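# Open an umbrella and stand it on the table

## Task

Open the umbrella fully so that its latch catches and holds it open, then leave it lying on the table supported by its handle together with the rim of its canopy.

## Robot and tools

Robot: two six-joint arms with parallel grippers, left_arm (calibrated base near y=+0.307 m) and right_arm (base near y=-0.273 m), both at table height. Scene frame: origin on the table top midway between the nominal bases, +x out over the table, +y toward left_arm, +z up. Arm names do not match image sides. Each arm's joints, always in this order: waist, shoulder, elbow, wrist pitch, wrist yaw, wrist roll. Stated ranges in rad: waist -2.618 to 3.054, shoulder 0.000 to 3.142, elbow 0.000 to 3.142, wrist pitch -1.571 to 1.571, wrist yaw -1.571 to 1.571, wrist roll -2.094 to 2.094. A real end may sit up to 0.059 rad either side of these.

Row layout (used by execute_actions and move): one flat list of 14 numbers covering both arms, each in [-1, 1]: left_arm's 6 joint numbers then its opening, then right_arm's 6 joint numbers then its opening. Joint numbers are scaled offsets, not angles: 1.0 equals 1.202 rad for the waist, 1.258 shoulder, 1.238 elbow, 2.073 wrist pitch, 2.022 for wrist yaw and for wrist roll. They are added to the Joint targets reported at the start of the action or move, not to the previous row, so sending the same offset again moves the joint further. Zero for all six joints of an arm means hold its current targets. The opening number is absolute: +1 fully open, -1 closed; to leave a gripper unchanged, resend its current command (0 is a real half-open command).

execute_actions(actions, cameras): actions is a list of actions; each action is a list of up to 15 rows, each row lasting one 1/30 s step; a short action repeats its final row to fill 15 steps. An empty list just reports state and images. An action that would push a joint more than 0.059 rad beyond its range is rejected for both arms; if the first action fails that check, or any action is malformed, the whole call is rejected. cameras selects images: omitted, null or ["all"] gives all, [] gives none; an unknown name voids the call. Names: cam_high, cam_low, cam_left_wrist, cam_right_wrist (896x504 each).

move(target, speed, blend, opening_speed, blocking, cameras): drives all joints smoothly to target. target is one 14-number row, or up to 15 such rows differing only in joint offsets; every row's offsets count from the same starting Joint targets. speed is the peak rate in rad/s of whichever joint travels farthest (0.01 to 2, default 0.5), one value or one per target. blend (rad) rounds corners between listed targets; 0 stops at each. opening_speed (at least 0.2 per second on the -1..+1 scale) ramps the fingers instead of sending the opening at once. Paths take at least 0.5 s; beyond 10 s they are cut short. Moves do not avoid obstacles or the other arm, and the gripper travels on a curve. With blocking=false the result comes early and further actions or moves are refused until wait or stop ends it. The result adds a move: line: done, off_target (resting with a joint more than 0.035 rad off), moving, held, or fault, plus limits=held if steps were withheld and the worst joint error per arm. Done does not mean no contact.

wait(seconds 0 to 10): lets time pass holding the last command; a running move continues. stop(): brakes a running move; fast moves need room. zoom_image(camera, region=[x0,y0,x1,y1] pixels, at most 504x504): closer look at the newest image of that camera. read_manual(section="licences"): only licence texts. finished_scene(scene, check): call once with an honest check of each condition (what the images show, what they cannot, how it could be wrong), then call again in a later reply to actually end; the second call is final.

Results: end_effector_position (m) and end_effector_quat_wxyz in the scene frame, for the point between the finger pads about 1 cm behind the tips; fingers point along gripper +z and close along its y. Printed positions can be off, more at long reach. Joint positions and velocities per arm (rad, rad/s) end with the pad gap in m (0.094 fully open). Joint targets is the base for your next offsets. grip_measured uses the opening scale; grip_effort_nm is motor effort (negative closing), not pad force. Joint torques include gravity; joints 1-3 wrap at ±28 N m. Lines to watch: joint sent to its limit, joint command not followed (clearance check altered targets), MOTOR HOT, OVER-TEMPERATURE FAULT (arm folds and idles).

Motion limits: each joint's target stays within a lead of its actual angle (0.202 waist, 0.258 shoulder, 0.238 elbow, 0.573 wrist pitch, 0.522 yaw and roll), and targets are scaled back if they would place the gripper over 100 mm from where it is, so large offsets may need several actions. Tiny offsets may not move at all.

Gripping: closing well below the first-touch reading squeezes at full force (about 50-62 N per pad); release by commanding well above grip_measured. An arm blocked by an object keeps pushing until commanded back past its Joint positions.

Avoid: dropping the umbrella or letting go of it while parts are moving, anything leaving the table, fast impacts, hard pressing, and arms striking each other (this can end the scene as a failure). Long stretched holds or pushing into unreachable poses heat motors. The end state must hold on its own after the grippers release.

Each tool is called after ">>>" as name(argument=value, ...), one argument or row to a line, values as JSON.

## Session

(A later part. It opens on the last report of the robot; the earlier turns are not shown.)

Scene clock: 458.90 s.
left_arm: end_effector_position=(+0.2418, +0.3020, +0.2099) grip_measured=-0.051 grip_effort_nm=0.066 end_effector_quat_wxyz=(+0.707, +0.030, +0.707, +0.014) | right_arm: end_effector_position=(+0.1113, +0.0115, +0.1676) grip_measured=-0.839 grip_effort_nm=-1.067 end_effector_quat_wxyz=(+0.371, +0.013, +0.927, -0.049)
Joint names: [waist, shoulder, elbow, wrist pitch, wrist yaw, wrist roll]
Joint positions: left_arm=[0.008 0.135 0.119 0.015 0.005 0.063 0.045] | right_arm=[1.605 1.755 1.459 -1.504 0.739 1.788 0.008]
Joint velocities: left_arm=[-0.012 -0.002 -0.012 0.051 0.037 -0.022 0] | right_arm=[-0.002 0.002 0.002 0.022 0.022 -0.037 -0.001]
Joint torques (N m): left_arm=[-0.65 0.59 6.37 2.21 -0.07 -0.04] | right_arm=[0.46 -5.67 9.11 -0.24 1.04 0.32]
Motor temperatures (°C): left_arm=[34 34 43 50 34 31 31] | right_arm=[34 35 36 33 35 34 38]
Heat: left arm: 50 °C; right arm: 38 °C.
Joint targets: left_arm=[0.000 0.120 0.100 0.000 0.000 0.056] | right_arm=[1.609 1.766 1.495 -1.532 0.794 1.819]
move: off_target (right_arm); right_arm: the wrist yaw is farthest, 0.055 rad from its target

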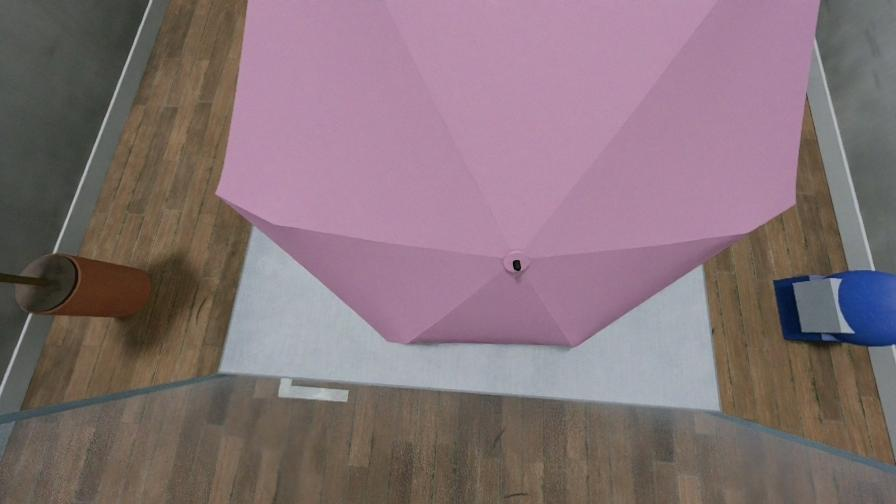

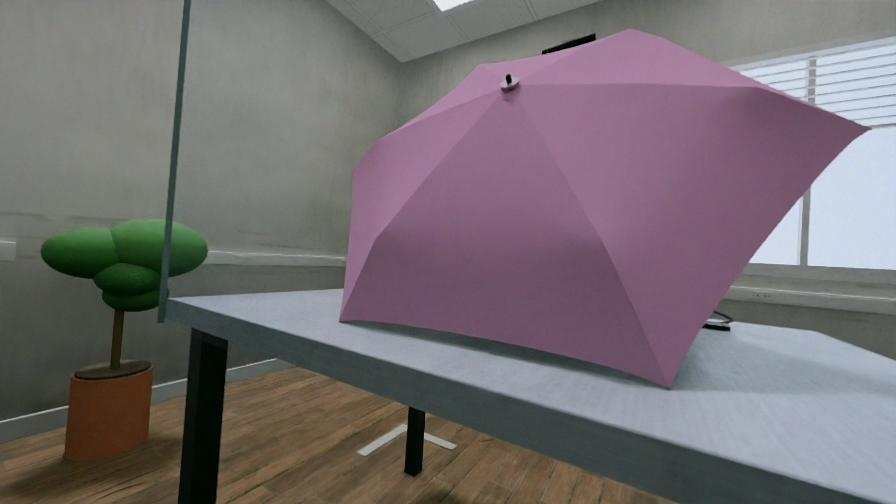

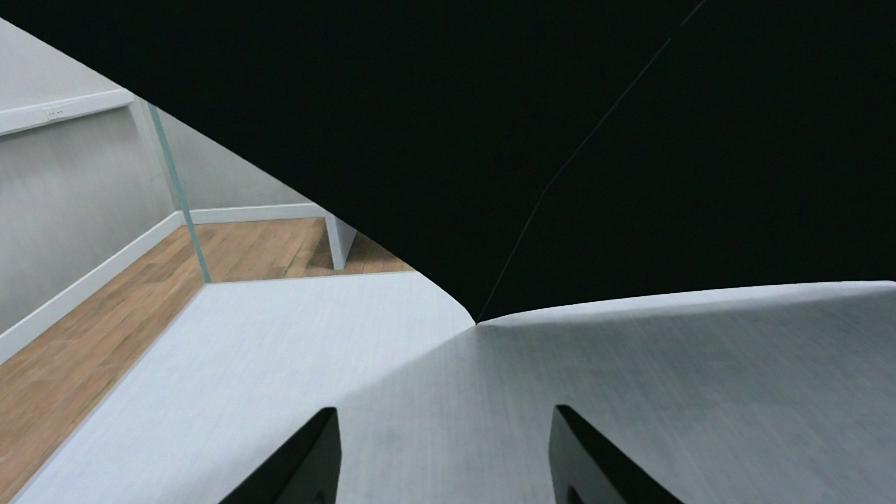

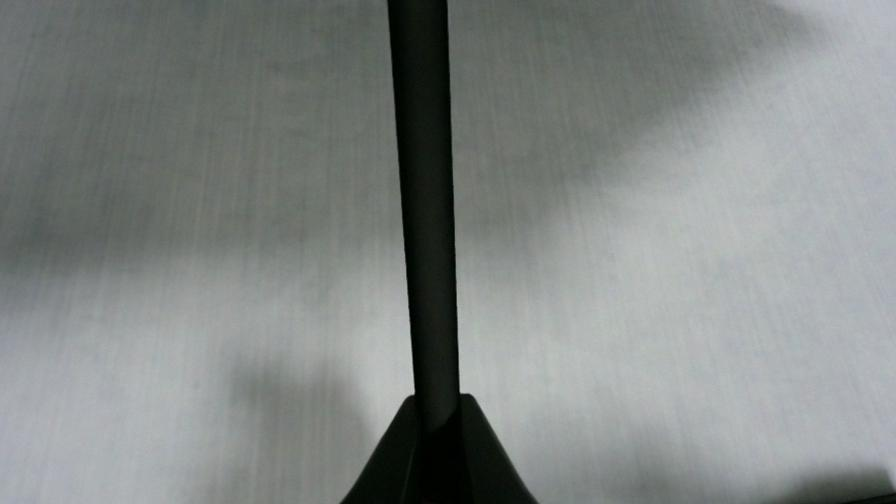

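>>> move(
  target=[
    [0, 0, 0, 0, 0, 0, -0.05, 0, 0, -0.0363, 0.0169, 0, 0, -1],
    [0, 0, 0, 0, 0, 0, -0.05, 0.0557, 0.0418, -0.1329, 0.0584, 0.02, 0.0584, -1],
  ],
  speed=0.15,
)

Scene clock: 503.87 s.
left_arm: end_effector_position=(+0.2418, +0.3020, +0.2099) grip_measured=-0.051 grip_effort_nm=0.056 end_effector_quat_wxyz=(+0.707, +0.030, +0.707, +0.014) | right_arm: end_effector_position=(+0.0986, +0.0110, +0.1319) grip_measured=-0.839 grip_effort_nm=-1.067 end_effector_quat_wxyz=(+0.401, +0.016, +0.915, -0.047)
Joint names: [waist, shoulder, elbow, wrist pitch, wrist yaw, wrist roll]
Joint positions: left_arm=[0.008 0.135 0.119 0.015 0.005 0.063 0.045] | right_arm=[1.672 1.809 1.343 -1.42 0.783 1.905 0.008]
Joint velocities: left_arm=[-0.017 0.002 0.007 -0.037 0.007 0.022 0] | right_arm=[-0.002 0.002 -0.017 0.051 -0.022 -0.022 0]
Joint torques (N m): left_arm=[-0.65 0.58 6.39 2.21 -0.07 -0.03] | right_arm=[0.34 -5.98 4.64 -0.06 0.99 0.33]
Motor temperatures (°C): left_arm=[34 34 43 50 33 31 31] | right_arm=[34 35 38 33 35 34 38]
Heat: left arm: 50 °C; right arm: 38 °C.
Joint targets: left_arm=[0.000 0.120 0.100 0.000 0.000 0.056] | right_arm=[1.676 1.819 1.330 -1.411 0.834 1.937]
move: off_target (right_arm); right_arm: the wrist yaw is farthest, 0.051 rad from its target

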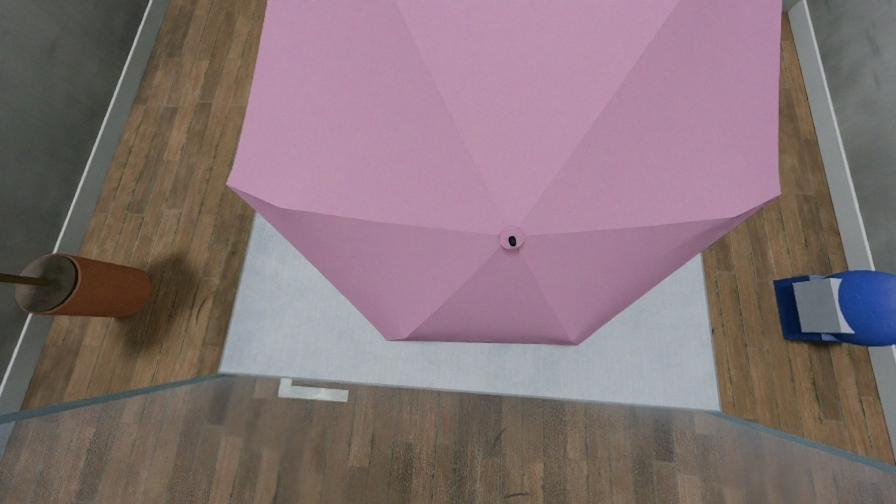

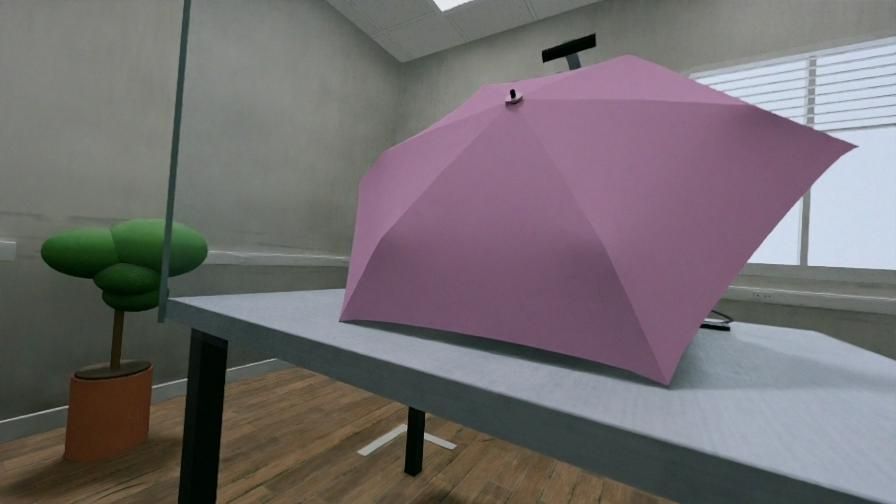

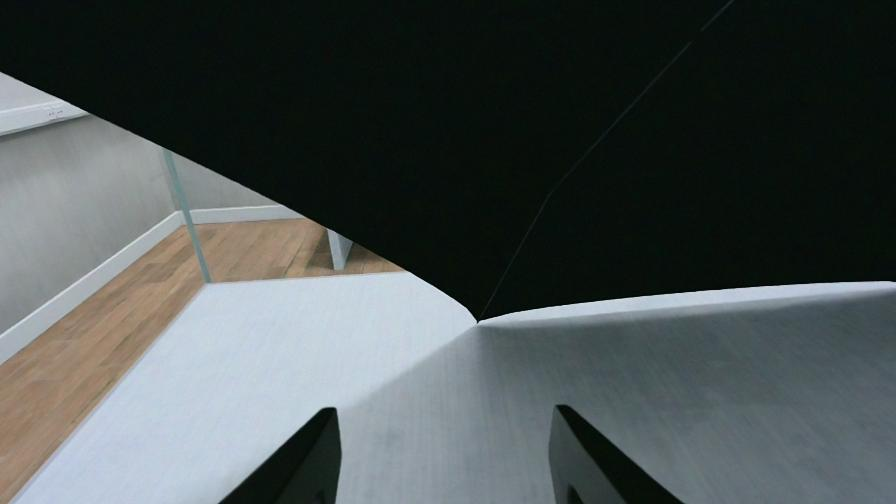

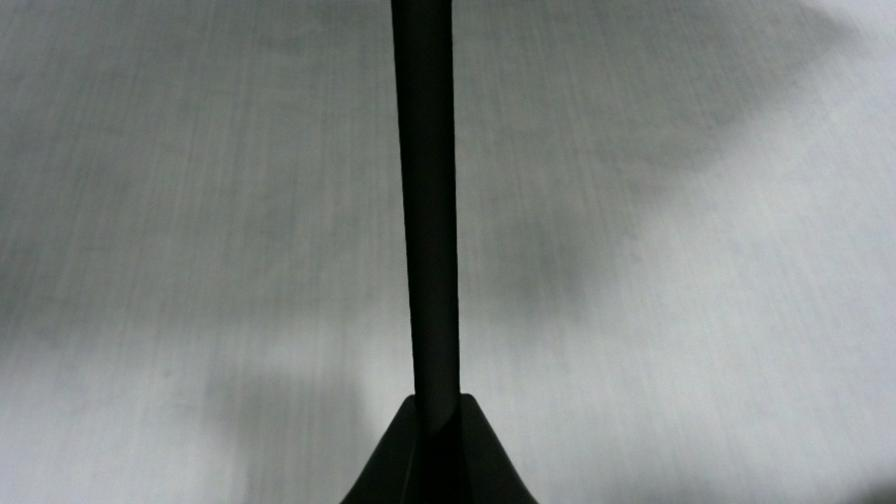

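>>> move(
  target=[
    [0, 0, 0, 0, 0, 0, -0.05, 0.0428, 0.066, -0.0674, 0.0375, 0.0227, 0.0519, -1],
    [0, 0, 0, 0, 0, 0, -0.05, 0.0695, 0.1309, -0.1015, 0.0637, 0.0388, 0.0776, -1],
  ],
  speed=0.12,
  blend=0.03,
)

Scene clock: 510.40 s.
left_arm: end_effector_position=(+0.2418, +0.3020, +0.2099) grip_measured=-0.051 grip_effort_nm=0.056 end_effector_quat_wxyz=(+0.707, +0.030, +0.707, +0.014) | right_arm: end_effector_position=(+0.0861, +0.0104, +0.0712) grip_measured=-0.839 grip_effort_nm=-1.062 end_effector_quat_wxyz=(+0.454, +0.012, +0.890, -0.048)
Joint names: [waist, shoulder, elbow, wrist pitch, wrist yaw, wrist roll]
Joint positions: left_arm=[0.008 0.135 0.119 0.015 0.005 0.062 0.045] | right_arm=[1.755 1.971 1.217 -1.282 0.859 2.065 0.008]
Joint velocities: left_arm=[-0.007 -0.002 -0.017 -0.022 0.007 -0.051 0] | right_arm=[0.007 0.017 -0.012 0.007 0.051 0.037 0]
Joint torques (N m): left_arm=[-0.62 0.59 6.37 2.21 -0.07 -0.03] | right_arm=[0.44 -6.35 3.9 -0.32 1.02 0.23]
Motor temperatures (°C): left_arm=[34 34 43 50 33 31 31] | right_arm=[34 35 37 33 35 34 38]
Heat: left arm: 50 °C; right arm: 38 °C.
Joint targets: left_arm=[0.000 0.120 0.100 0.000 0.000 0.056] | right_arm=[1.759 1.983 1.204 -1.279 0.912 2.087]
joint sent to its limit (right arm) — the wrist roll, upper limit.
move: off_target (right_arm); right_arm: the wrist yaw is farthest, 0.053 rad from its target

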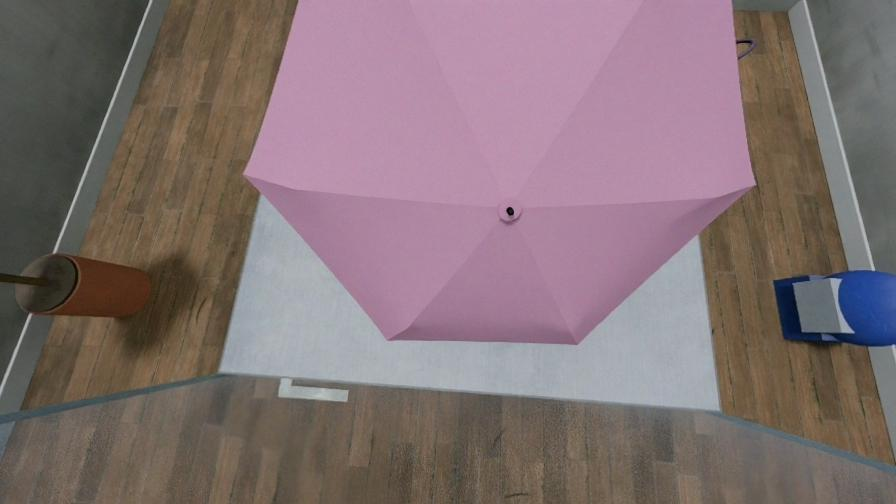

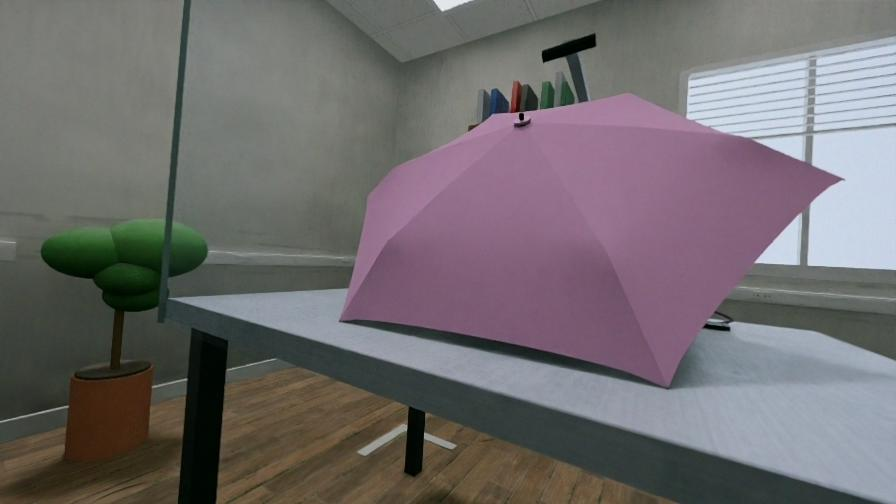

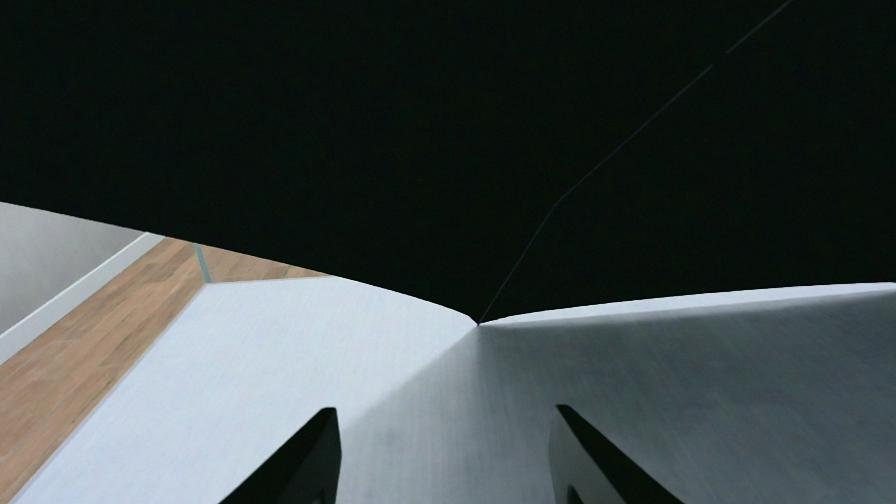

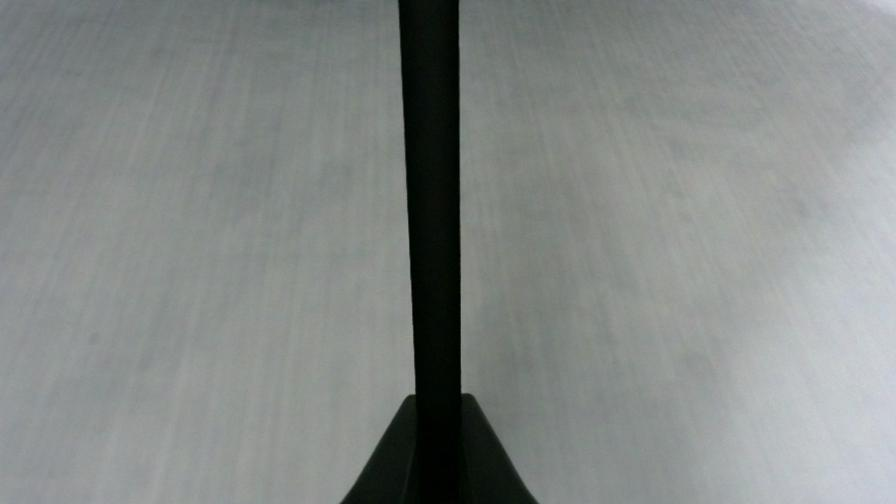

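>>> move(
  target=[0, 0, 0, 0, 0, 0, -0.05, 0.0078, 0.0299, -0.0134, 0.0162, 0.0038, 0, -1],
  speed=0.06,
)

Scene clock: 513.27 s.
left_arm: end_effector_position=(+0.2418, +0.3020, +0.2099) grip_measured=-0.051 grip_effort_nm=0.061 end_effector_quat_wxyz=(+0.707, +0.030, +0.707, +0.014) | right_arm: end_effector_position=(+0.0847, +0.0114, +0.0588) grip_measured=-0.839 grip_effort_nm=-1.062 end_effector_quat_wxyz=(+0.460, +0.008, +0.887, -0.048)
Joint names: [waist, shoulder, elbow, wrist pitch, wrist yaw, wrist roll]
Joint positions: left_arm=[0.008 0.135 0.119 0.015 0.005 0.062 0.045] | right_arm=[1.763 2.006 1.201 -1.246 0.869 2.075 0.008]
Joint velocities: left_arm=[-0.002 -0.002 -0.017 0.022 0.066 0.022 0] | right_arm=[-0.012 0.002 -0.012 0.051 0.066 0.037 0]
Joint torques (N m): left_arm=[-0.64 0.58 6.35 2.21 -0.08 -0.02] | right_arm=[0.55 -6.31 3.66 -0.35 1 0.14]
Motor temperatures (°C): left_arm=[34 34 43 51 33 31 31] | right_arm=[34 35 37 33 35 34 38]
Heat: left arm: 51 °C; right arm: 38 °C.
Joint targets: left_arm=[0.000 0.120 0.100 0.000 0.000 0.056] | right_arm=[1.769 2.021 1.188 -1.245 0.921 2.087]
move: off_target (right_arm); right_arm: the wrist yaw is farthest, 0.050 rad from its target

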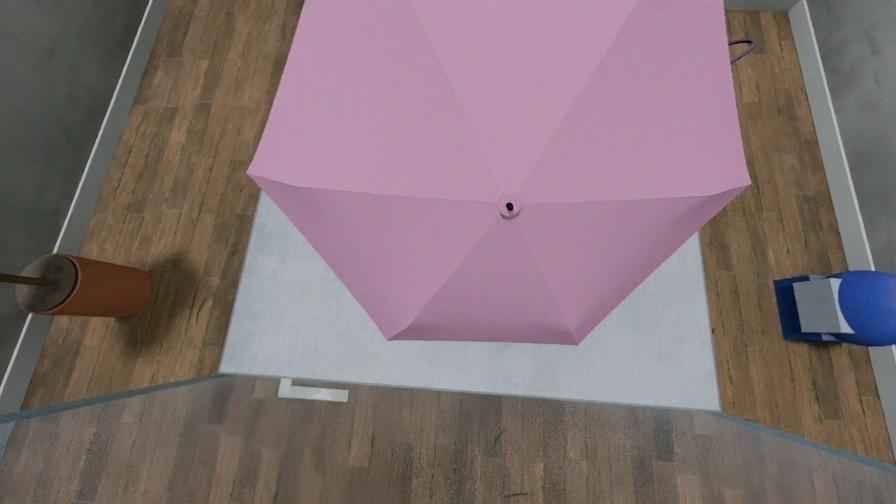

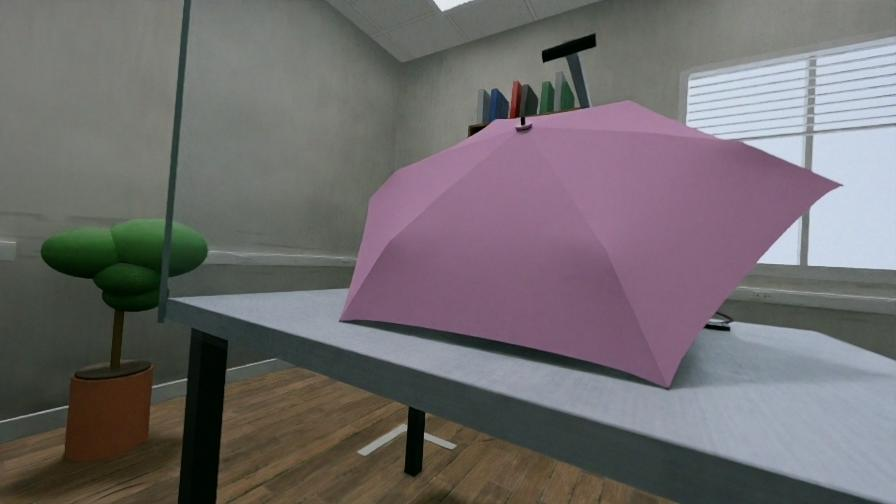

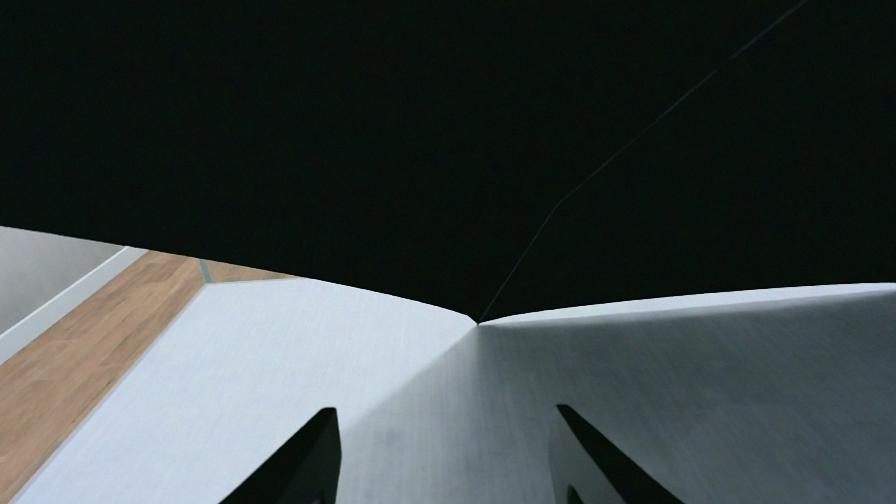

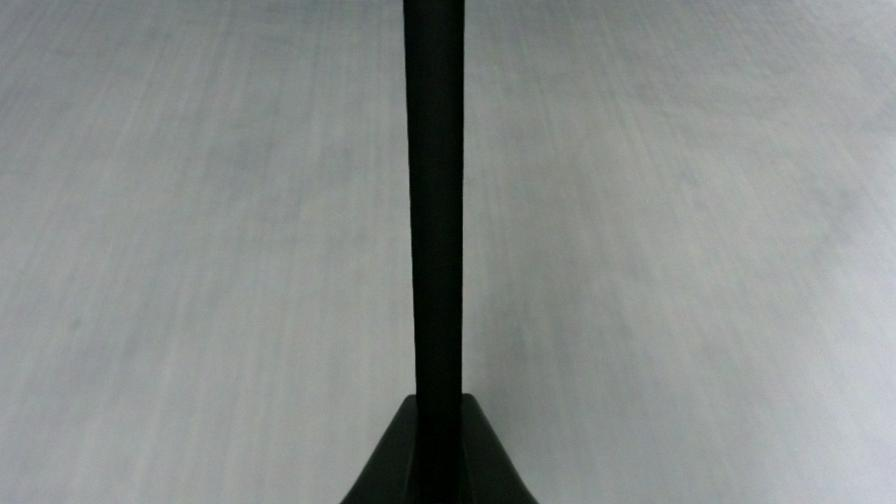

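>>> move(
  target=[0, 0, 0, 0, 0, 0, -0.05, 0.0039, 0.0149, -0.0067, 0.0081, 0.0019, 0, -1],
  speed=0.04,
)

Scene clock: 515.27 s.
left_arm: end_effector_position=(+0.2418, +0.3020, +0.2099) grip_measured=-0.051 grip_effort_nm=0.071 end_effector_quat_wxyz=(+0.707, +0.030, +0.707, +0.014) | right_arm: end_effector_position=(+0.0857, +0.0123, +0.0583) grip_measured=-0.839 grip_effort_nm=-1.062 end_effector_quat_wxyz=(+0.471, +0.002, +0.881, -0.046)
Joint names: [waist, shoulder, elbow, wrist pitch, wrist yaw, wrist roll]
Joint positions: left_arm=[0.008 0.135 0.119 0.015 0.005 0.062 0.045] | right_arm=[1.769 2.017 1.197 -1.245 0.893 2.081 0.008]
Joint velocities: left_arm=[0.007 0.002 0.007 -0.037 -0.066 -0.022 0] | right_arm=[-0.002 0.012 -0.022 -0.007 0.037 0.007 0]
Joint torques (N m): left_arm=[-0.61 0.59 6.35 2.21 -0.07 -0.03] | right_arm=[0.4 -5.82 3.32 -0.24 0.78 0.08]
Motor temperatures (°C): left_arm=[34 34 43 51 33 31 31] | right_arm=[34 35 37 33 35 34 38]
Heat: left arm: 51 °C; right arm: 38 °C.
Joint targets: left_arm=[0.000 0.120 0.100 0.000 0.000 0.056] | right_arm=[1.773 2.040 1.179 -1.228 0.924 2.087]
move: done

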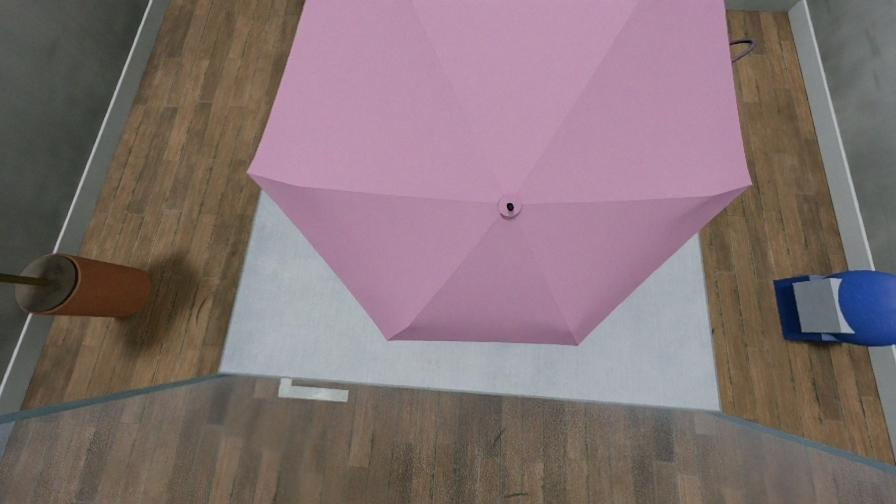

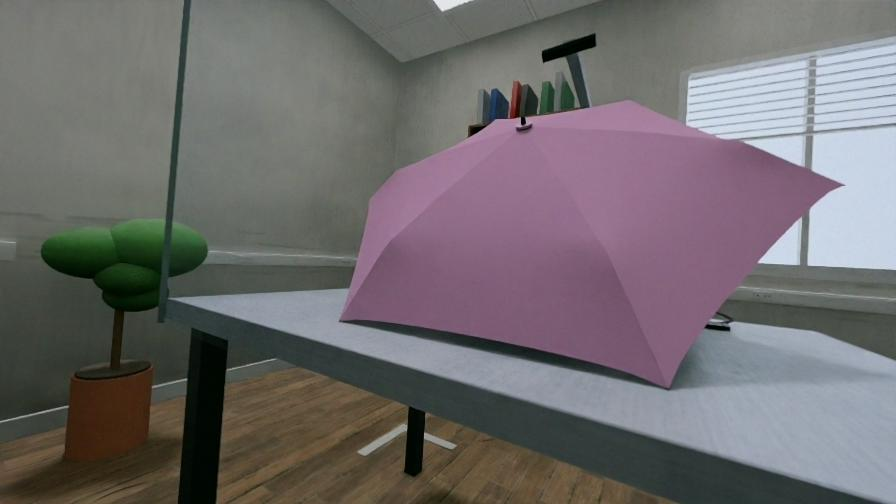

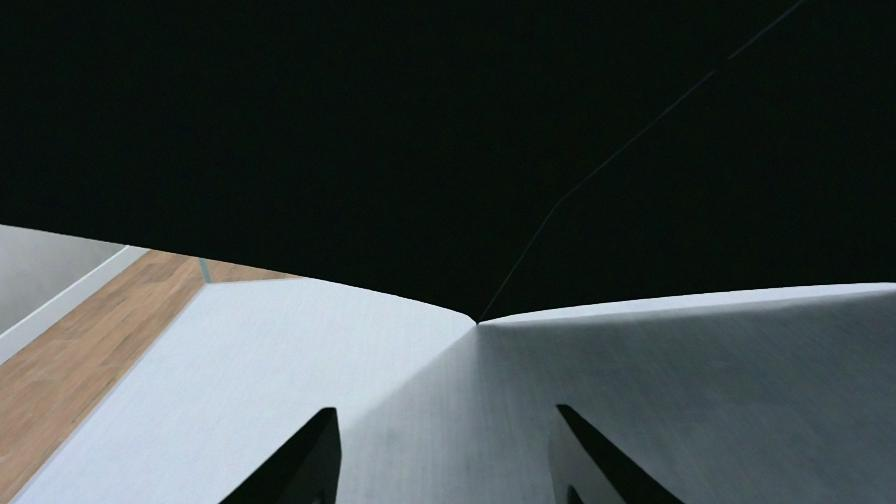

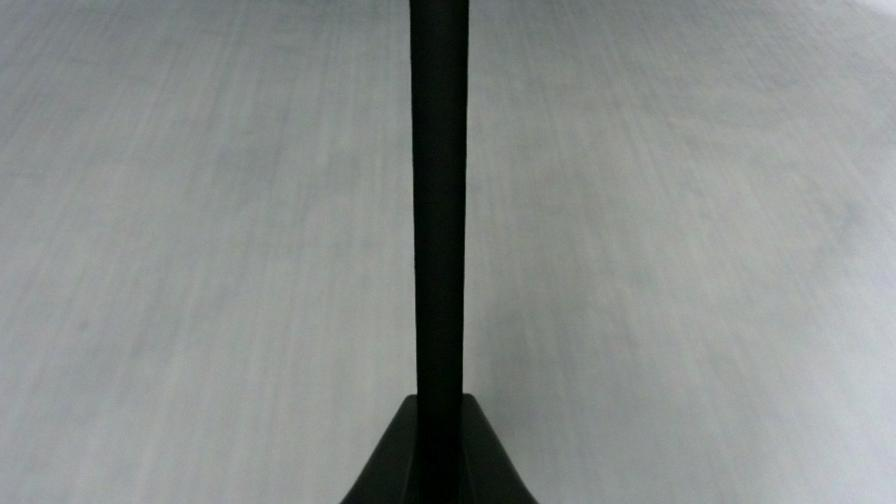

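>>> move(
  target=[0, 0, 0, 0, 0, 0, -0.05, 0, -0.0064, 0, -0.003, -0.005, 0, -0.2],
  speed=0.05,
  opening_speed=0.3,
)

Scene clock: 520.73 s.
left_arm: end_effector_position=(+0.2418, +0.3020, +0.2099) grip_measured=-0.051 grip_effort_nm=0.056 end_effector_quat_wxyz=(+0.707, +0.030, +0.707, +0.014) | right_arm: end_effector_position=(+0.0857, +0.0123, +0.0583) grip_measured=-0.202 grip_effort_nm=0.081 end_effector_quat_wxyz=(+0.471, +0.002, +0.881, -0.046)
Joint names: [waist, shoulder, elbow, wrist pitch, wrist yaw, wrist roll]
Joint positions: left_arm=[0.008 0.135 0.119 0.015 0.005 0.062 0.045] | right_arm=[1.769 2.017 1.197 -1.245 0.893 2.081 0.037]
Joint velocities: left_arm=[-0.002 -0.002 -0.022 -0.022 -0.007 -0.007 0.001] | right_arm=[-0.012 -0.007 -0.002 -0.007 -0.022 -0.007 0]
Joint torques (N m): left_arm=[-0.65 0.58 6.37 2.21 -0.07 -0.03] | right_arm=[0.38 -6.37 3.29 -0.29 0.67 0.09]
Motor temperatures (°C): left_arm=[34 34 43 51 33 31 31] | right_arm=[34 35 36 33 35 34 38]
Heat: left arm: 51 °C; right arm: 38 °C.
Joint targets: left_arm=[0.000 0.120 0.100 0.000 0.000 0.056] | right_arm=[1.773 2.032 1.179 -1.234 0.914 2.087]
move: done

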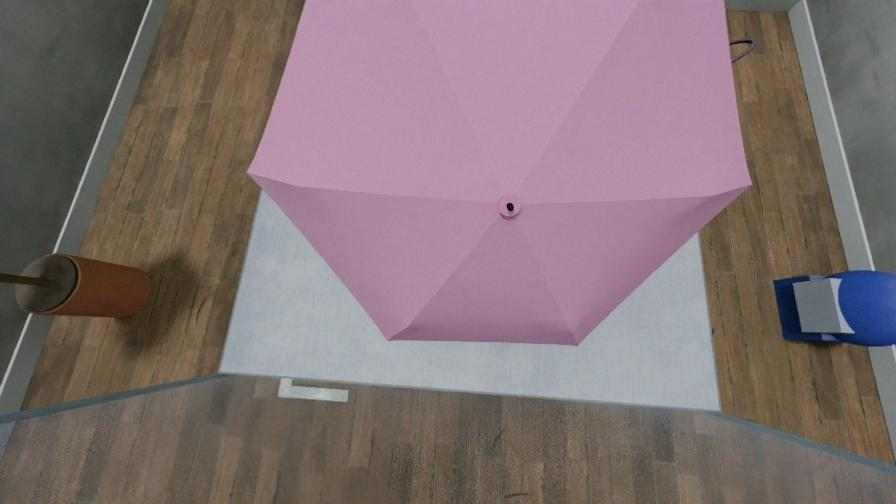

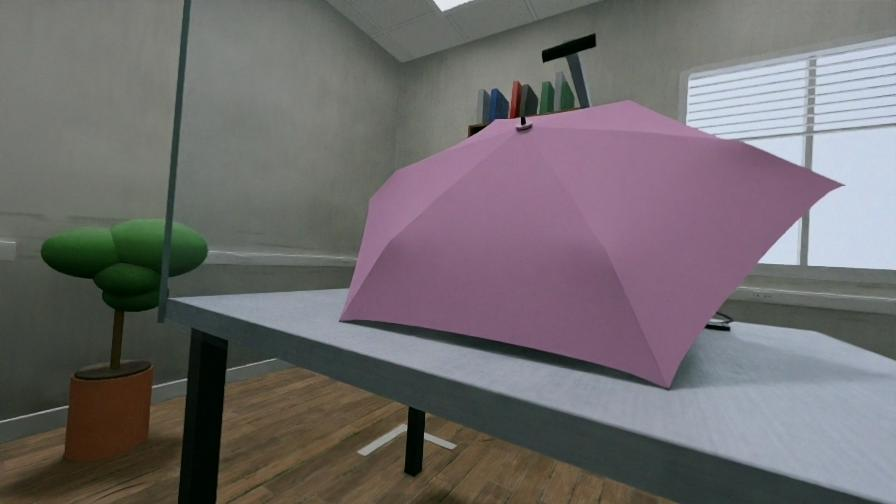

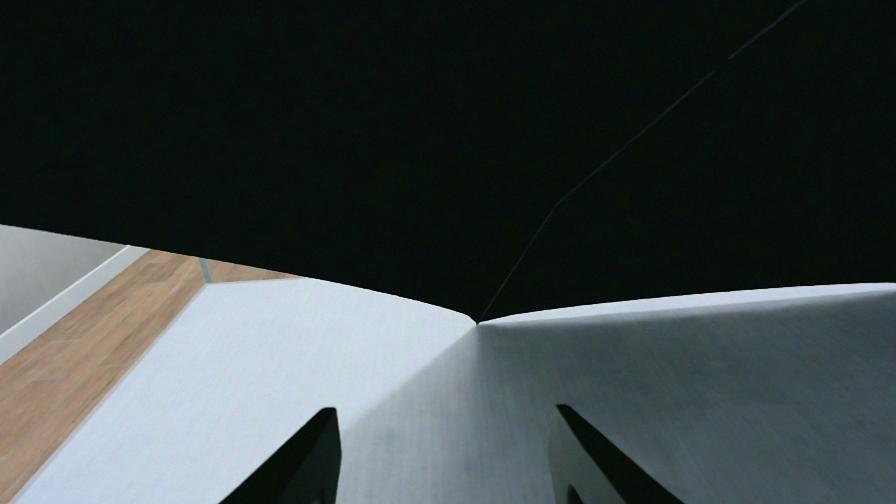

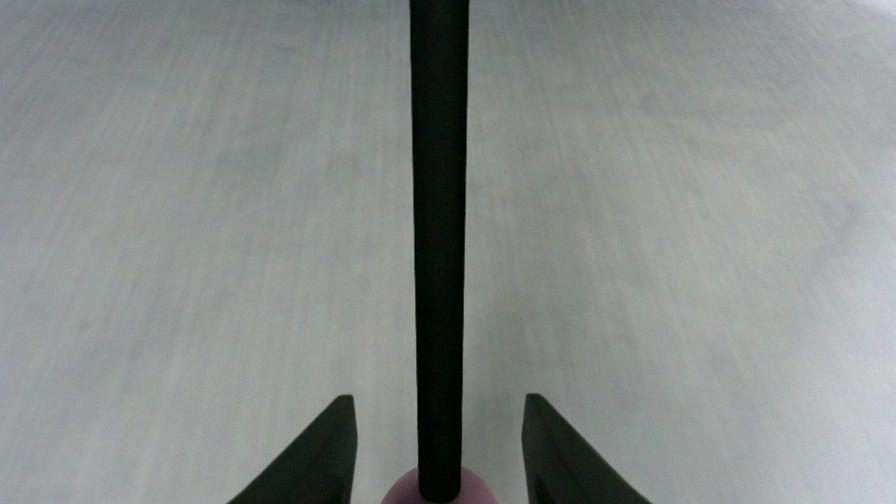

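>>> move(
  target=[
    [0, 0, 0, 0, 0, 0, -0.05, 0, 0, 0.0242, -0.0096, 0, 0, 0.1],
    [0, 0, 0, 0, 0, 0, -0.05, 0.1165, 0.0405, 0.189, -0.1466, -0.0381, 0, 0.1],
  ],
  speed=0.15,
  opening_speed=0.5,
)

Scene clock: 538.17 s.
left_arm: end_effector_position=(+0.2418, +0.3020, +0.2099) grip_measured=-0.051 grip_effort_nm=0.056 end_effector_quat_wxyz=(+0.707, +0.030, +0.707, +0.014) | right_arm: end_effector_position=(+0.0372, +0.0202, +0.0912) grip_measured=+0.098 grip_effort_nm=0.085 end_effector_quat_wxyz=(+0.470, -0.078, +0.876, -0.079)
Joint names: [waist, shoulder, elbow, wrist pitch, wrist yaw, wrist roll]
Joint positions: left_arm=[0.008 0.135 0.119 0.015 0.005 0.062 0.045] | right_arm=[1.91 2.062 1.388 -1.517 0.836 2.081 0.052]
Joint velocities: left_arm=[-0.002 0.002 -0.012 0.022 0.007 0.051 0] | right_arm=[-0.007 0.002 -0.002 0.022 -0.022 0.066 -0.001]
Joint torques (N m): left_arm=[-0.65 0.59 6.37 2.21 -0.08 -0.03] | right_arm=[0.38 -6.38 7.12 -0.78 0.4 0.1]
Motor temperatures (°C): left_arm=[34 34 42 51 33 31 31] | right_arm=[34 35 36 33 35 34 37]
Heat: left arm: 51 °C; right arm: 37 °C.
Joint targets: left_arm=[0.000 0.120 0.100 0.000 0.000 0.056] | right_arm=[1.913 2.083 1.413 -1.538 0.837 2.087]
move: done

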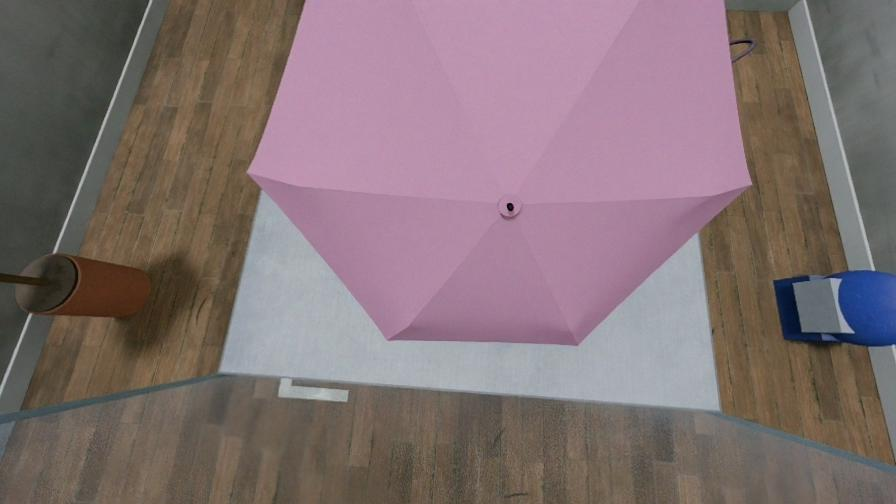

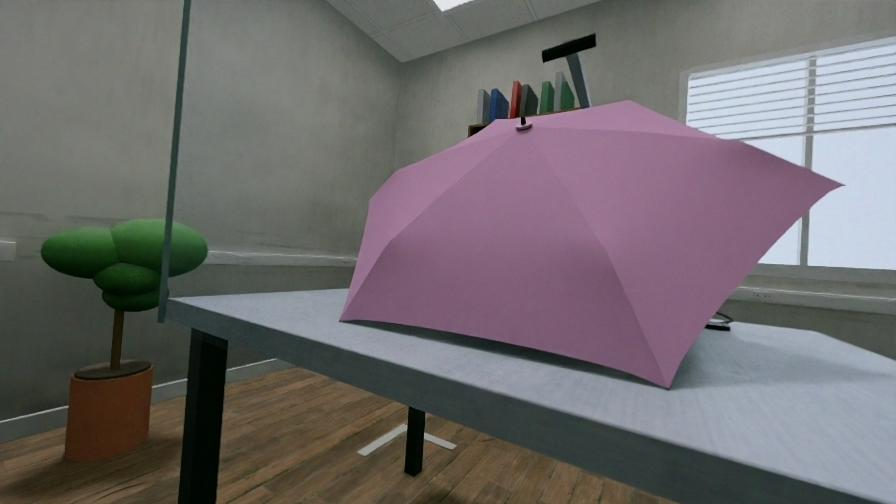

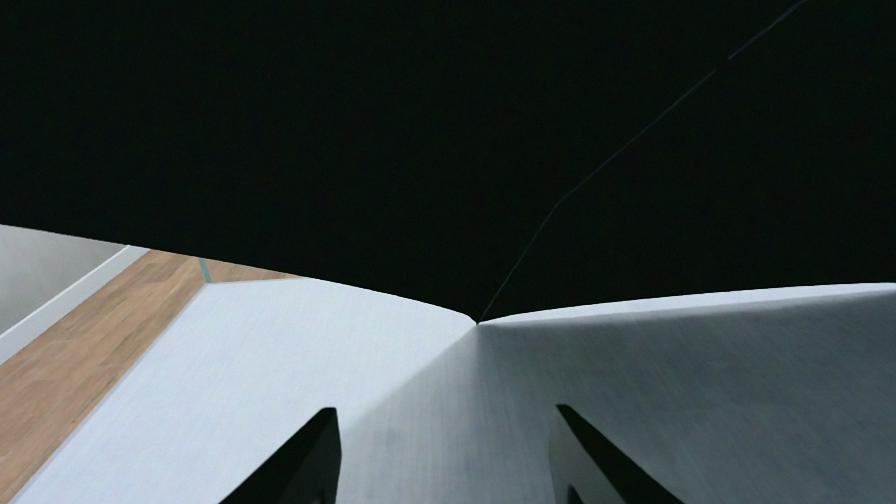

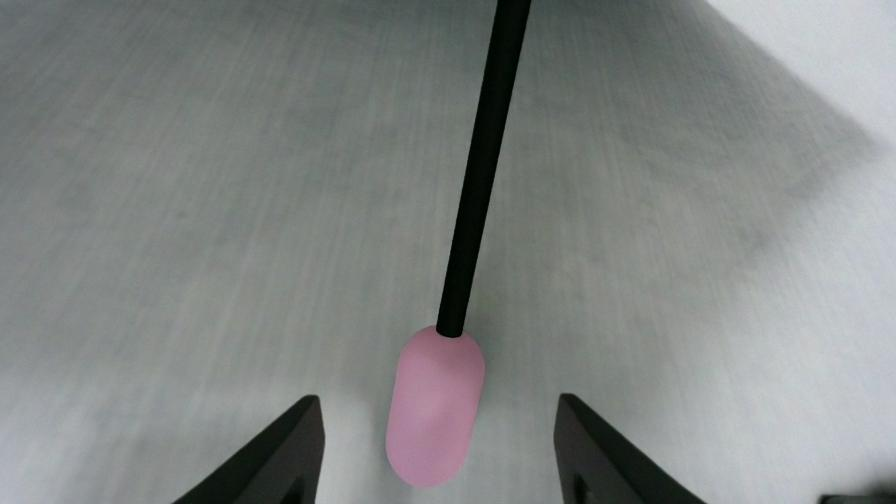

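>>> wait(
  seconds=0.5,
)

Scene clock: 541.93 s.
left_arm: end_effector_position=(+0.2418, +0.3020, +0.2099) grip_measured=-0.051 grip_effort_nm=0.056 end_effector_quat_wxyz=(+0.707, +0.030, +0.707, +0.014) | right_arm: end_effector_position=(+0.0372, +0.0200, +0.0913) grip_measured=+0.098 grip_effort_nm=0.076 end_effector_quat_wxyz=(+0.470, -0.078, +0.876, -0.080)
Joint names: [waist, shoulder, elbow, wrist pitch, wrist yaw, wrist roll]
Joint positions: left_arm=[0.008 0.135 0.119 0.015 0.005 0.062 0.045] | right_arm=[1.91 2.062 1.388 -1.518 0.835 2.081 0.052]
Joint velocities: left_arm=[-0.012 0.002 0.002 0.007 -0.051 -0.007 0] | right_arm=[-0.002 0.012 0.007 -0.037 -0.007 -0.037 0]
Joint torques (N m): left_arm=[-0.64 0.58 6.38 2.21 -0.07 -0.03] | right_arm=[0.38 -6.41 7.15 -0.76 0.41 0.07]
Motor temperatures (°C): left_arm=[34 34 42 51 33 31 31] | right_arm=[34 35 36 33 35 34 37]
Heat: left arm: 51 °C; right arm: 37 °C.
Joint targets: left_arm=[0.000 0.120 0.100 0.000 0.000 0.056] | right_arm=[1.913 2.083 1.413 -1.539 0.837 2.087]
Tool commands: left_gripper/opening=-0.05 right_gripper/opening=+0.1
wait: 0.50 s; at rest from the start

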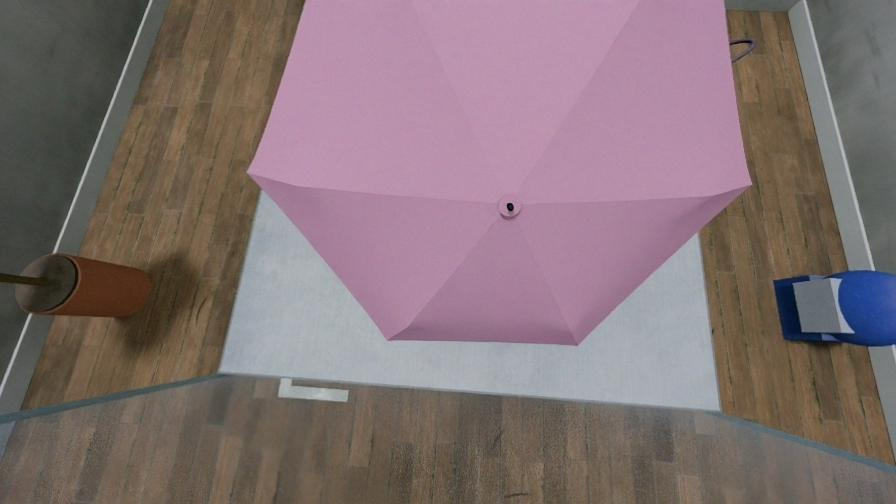

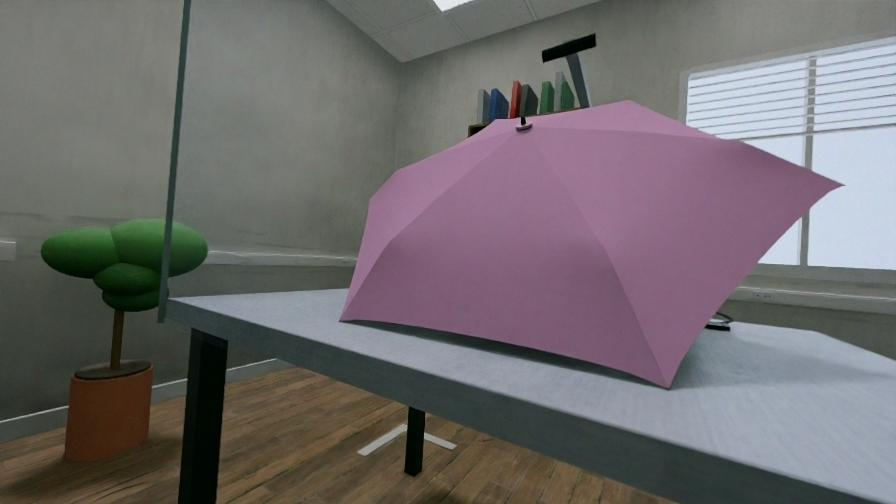

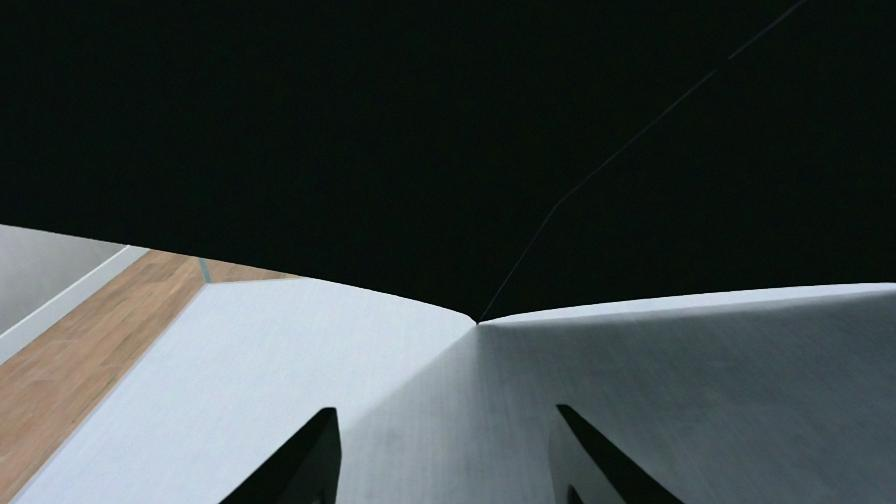

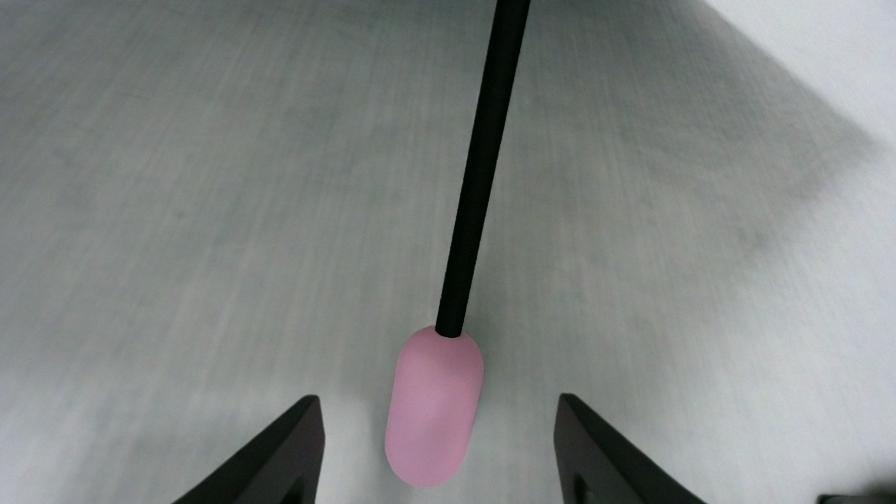

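>>> finished_scene(
  scene=2,
  check="Latched open: the canopy is fully spread in cam_high and cam_low (all six panels taut). Before the left arm left, its wrist camera showed the white latch tooth standing out behind the runner. With the push relaxed and the gripper fully open, the runner stayed in place. The canopy shape has not changed since, and nothing touches the runner now. The latest pictures do not show the runner itself, because it is hidden under the canopy. A slow slide back could be missed, but then the canopy would sag and narrow, and it has not. Resting on the handle and canopy edge: the right wrist image shows the pink handle lying on the table between the open fingers without touching them, 6 cm ahead of where they held it. cam_low shows a near rib tip on the table, and the left wrist view shows the other rib tip on the table. Images from before the release, after it and several seconds later are the same, so it is stable without the robot. On the table: the handle, both rib tips and the shaft are within the table outline, and nothing has fallen off. Both arms are clear of the umbrella: the left at (.24,.30,.21) and the right at (.037,.020,.091), both at rest.",
)

This call ended nothing. Check each condition that your pictures could not show: look closer or test it, and mend what is not met. Then call finished_scene again.


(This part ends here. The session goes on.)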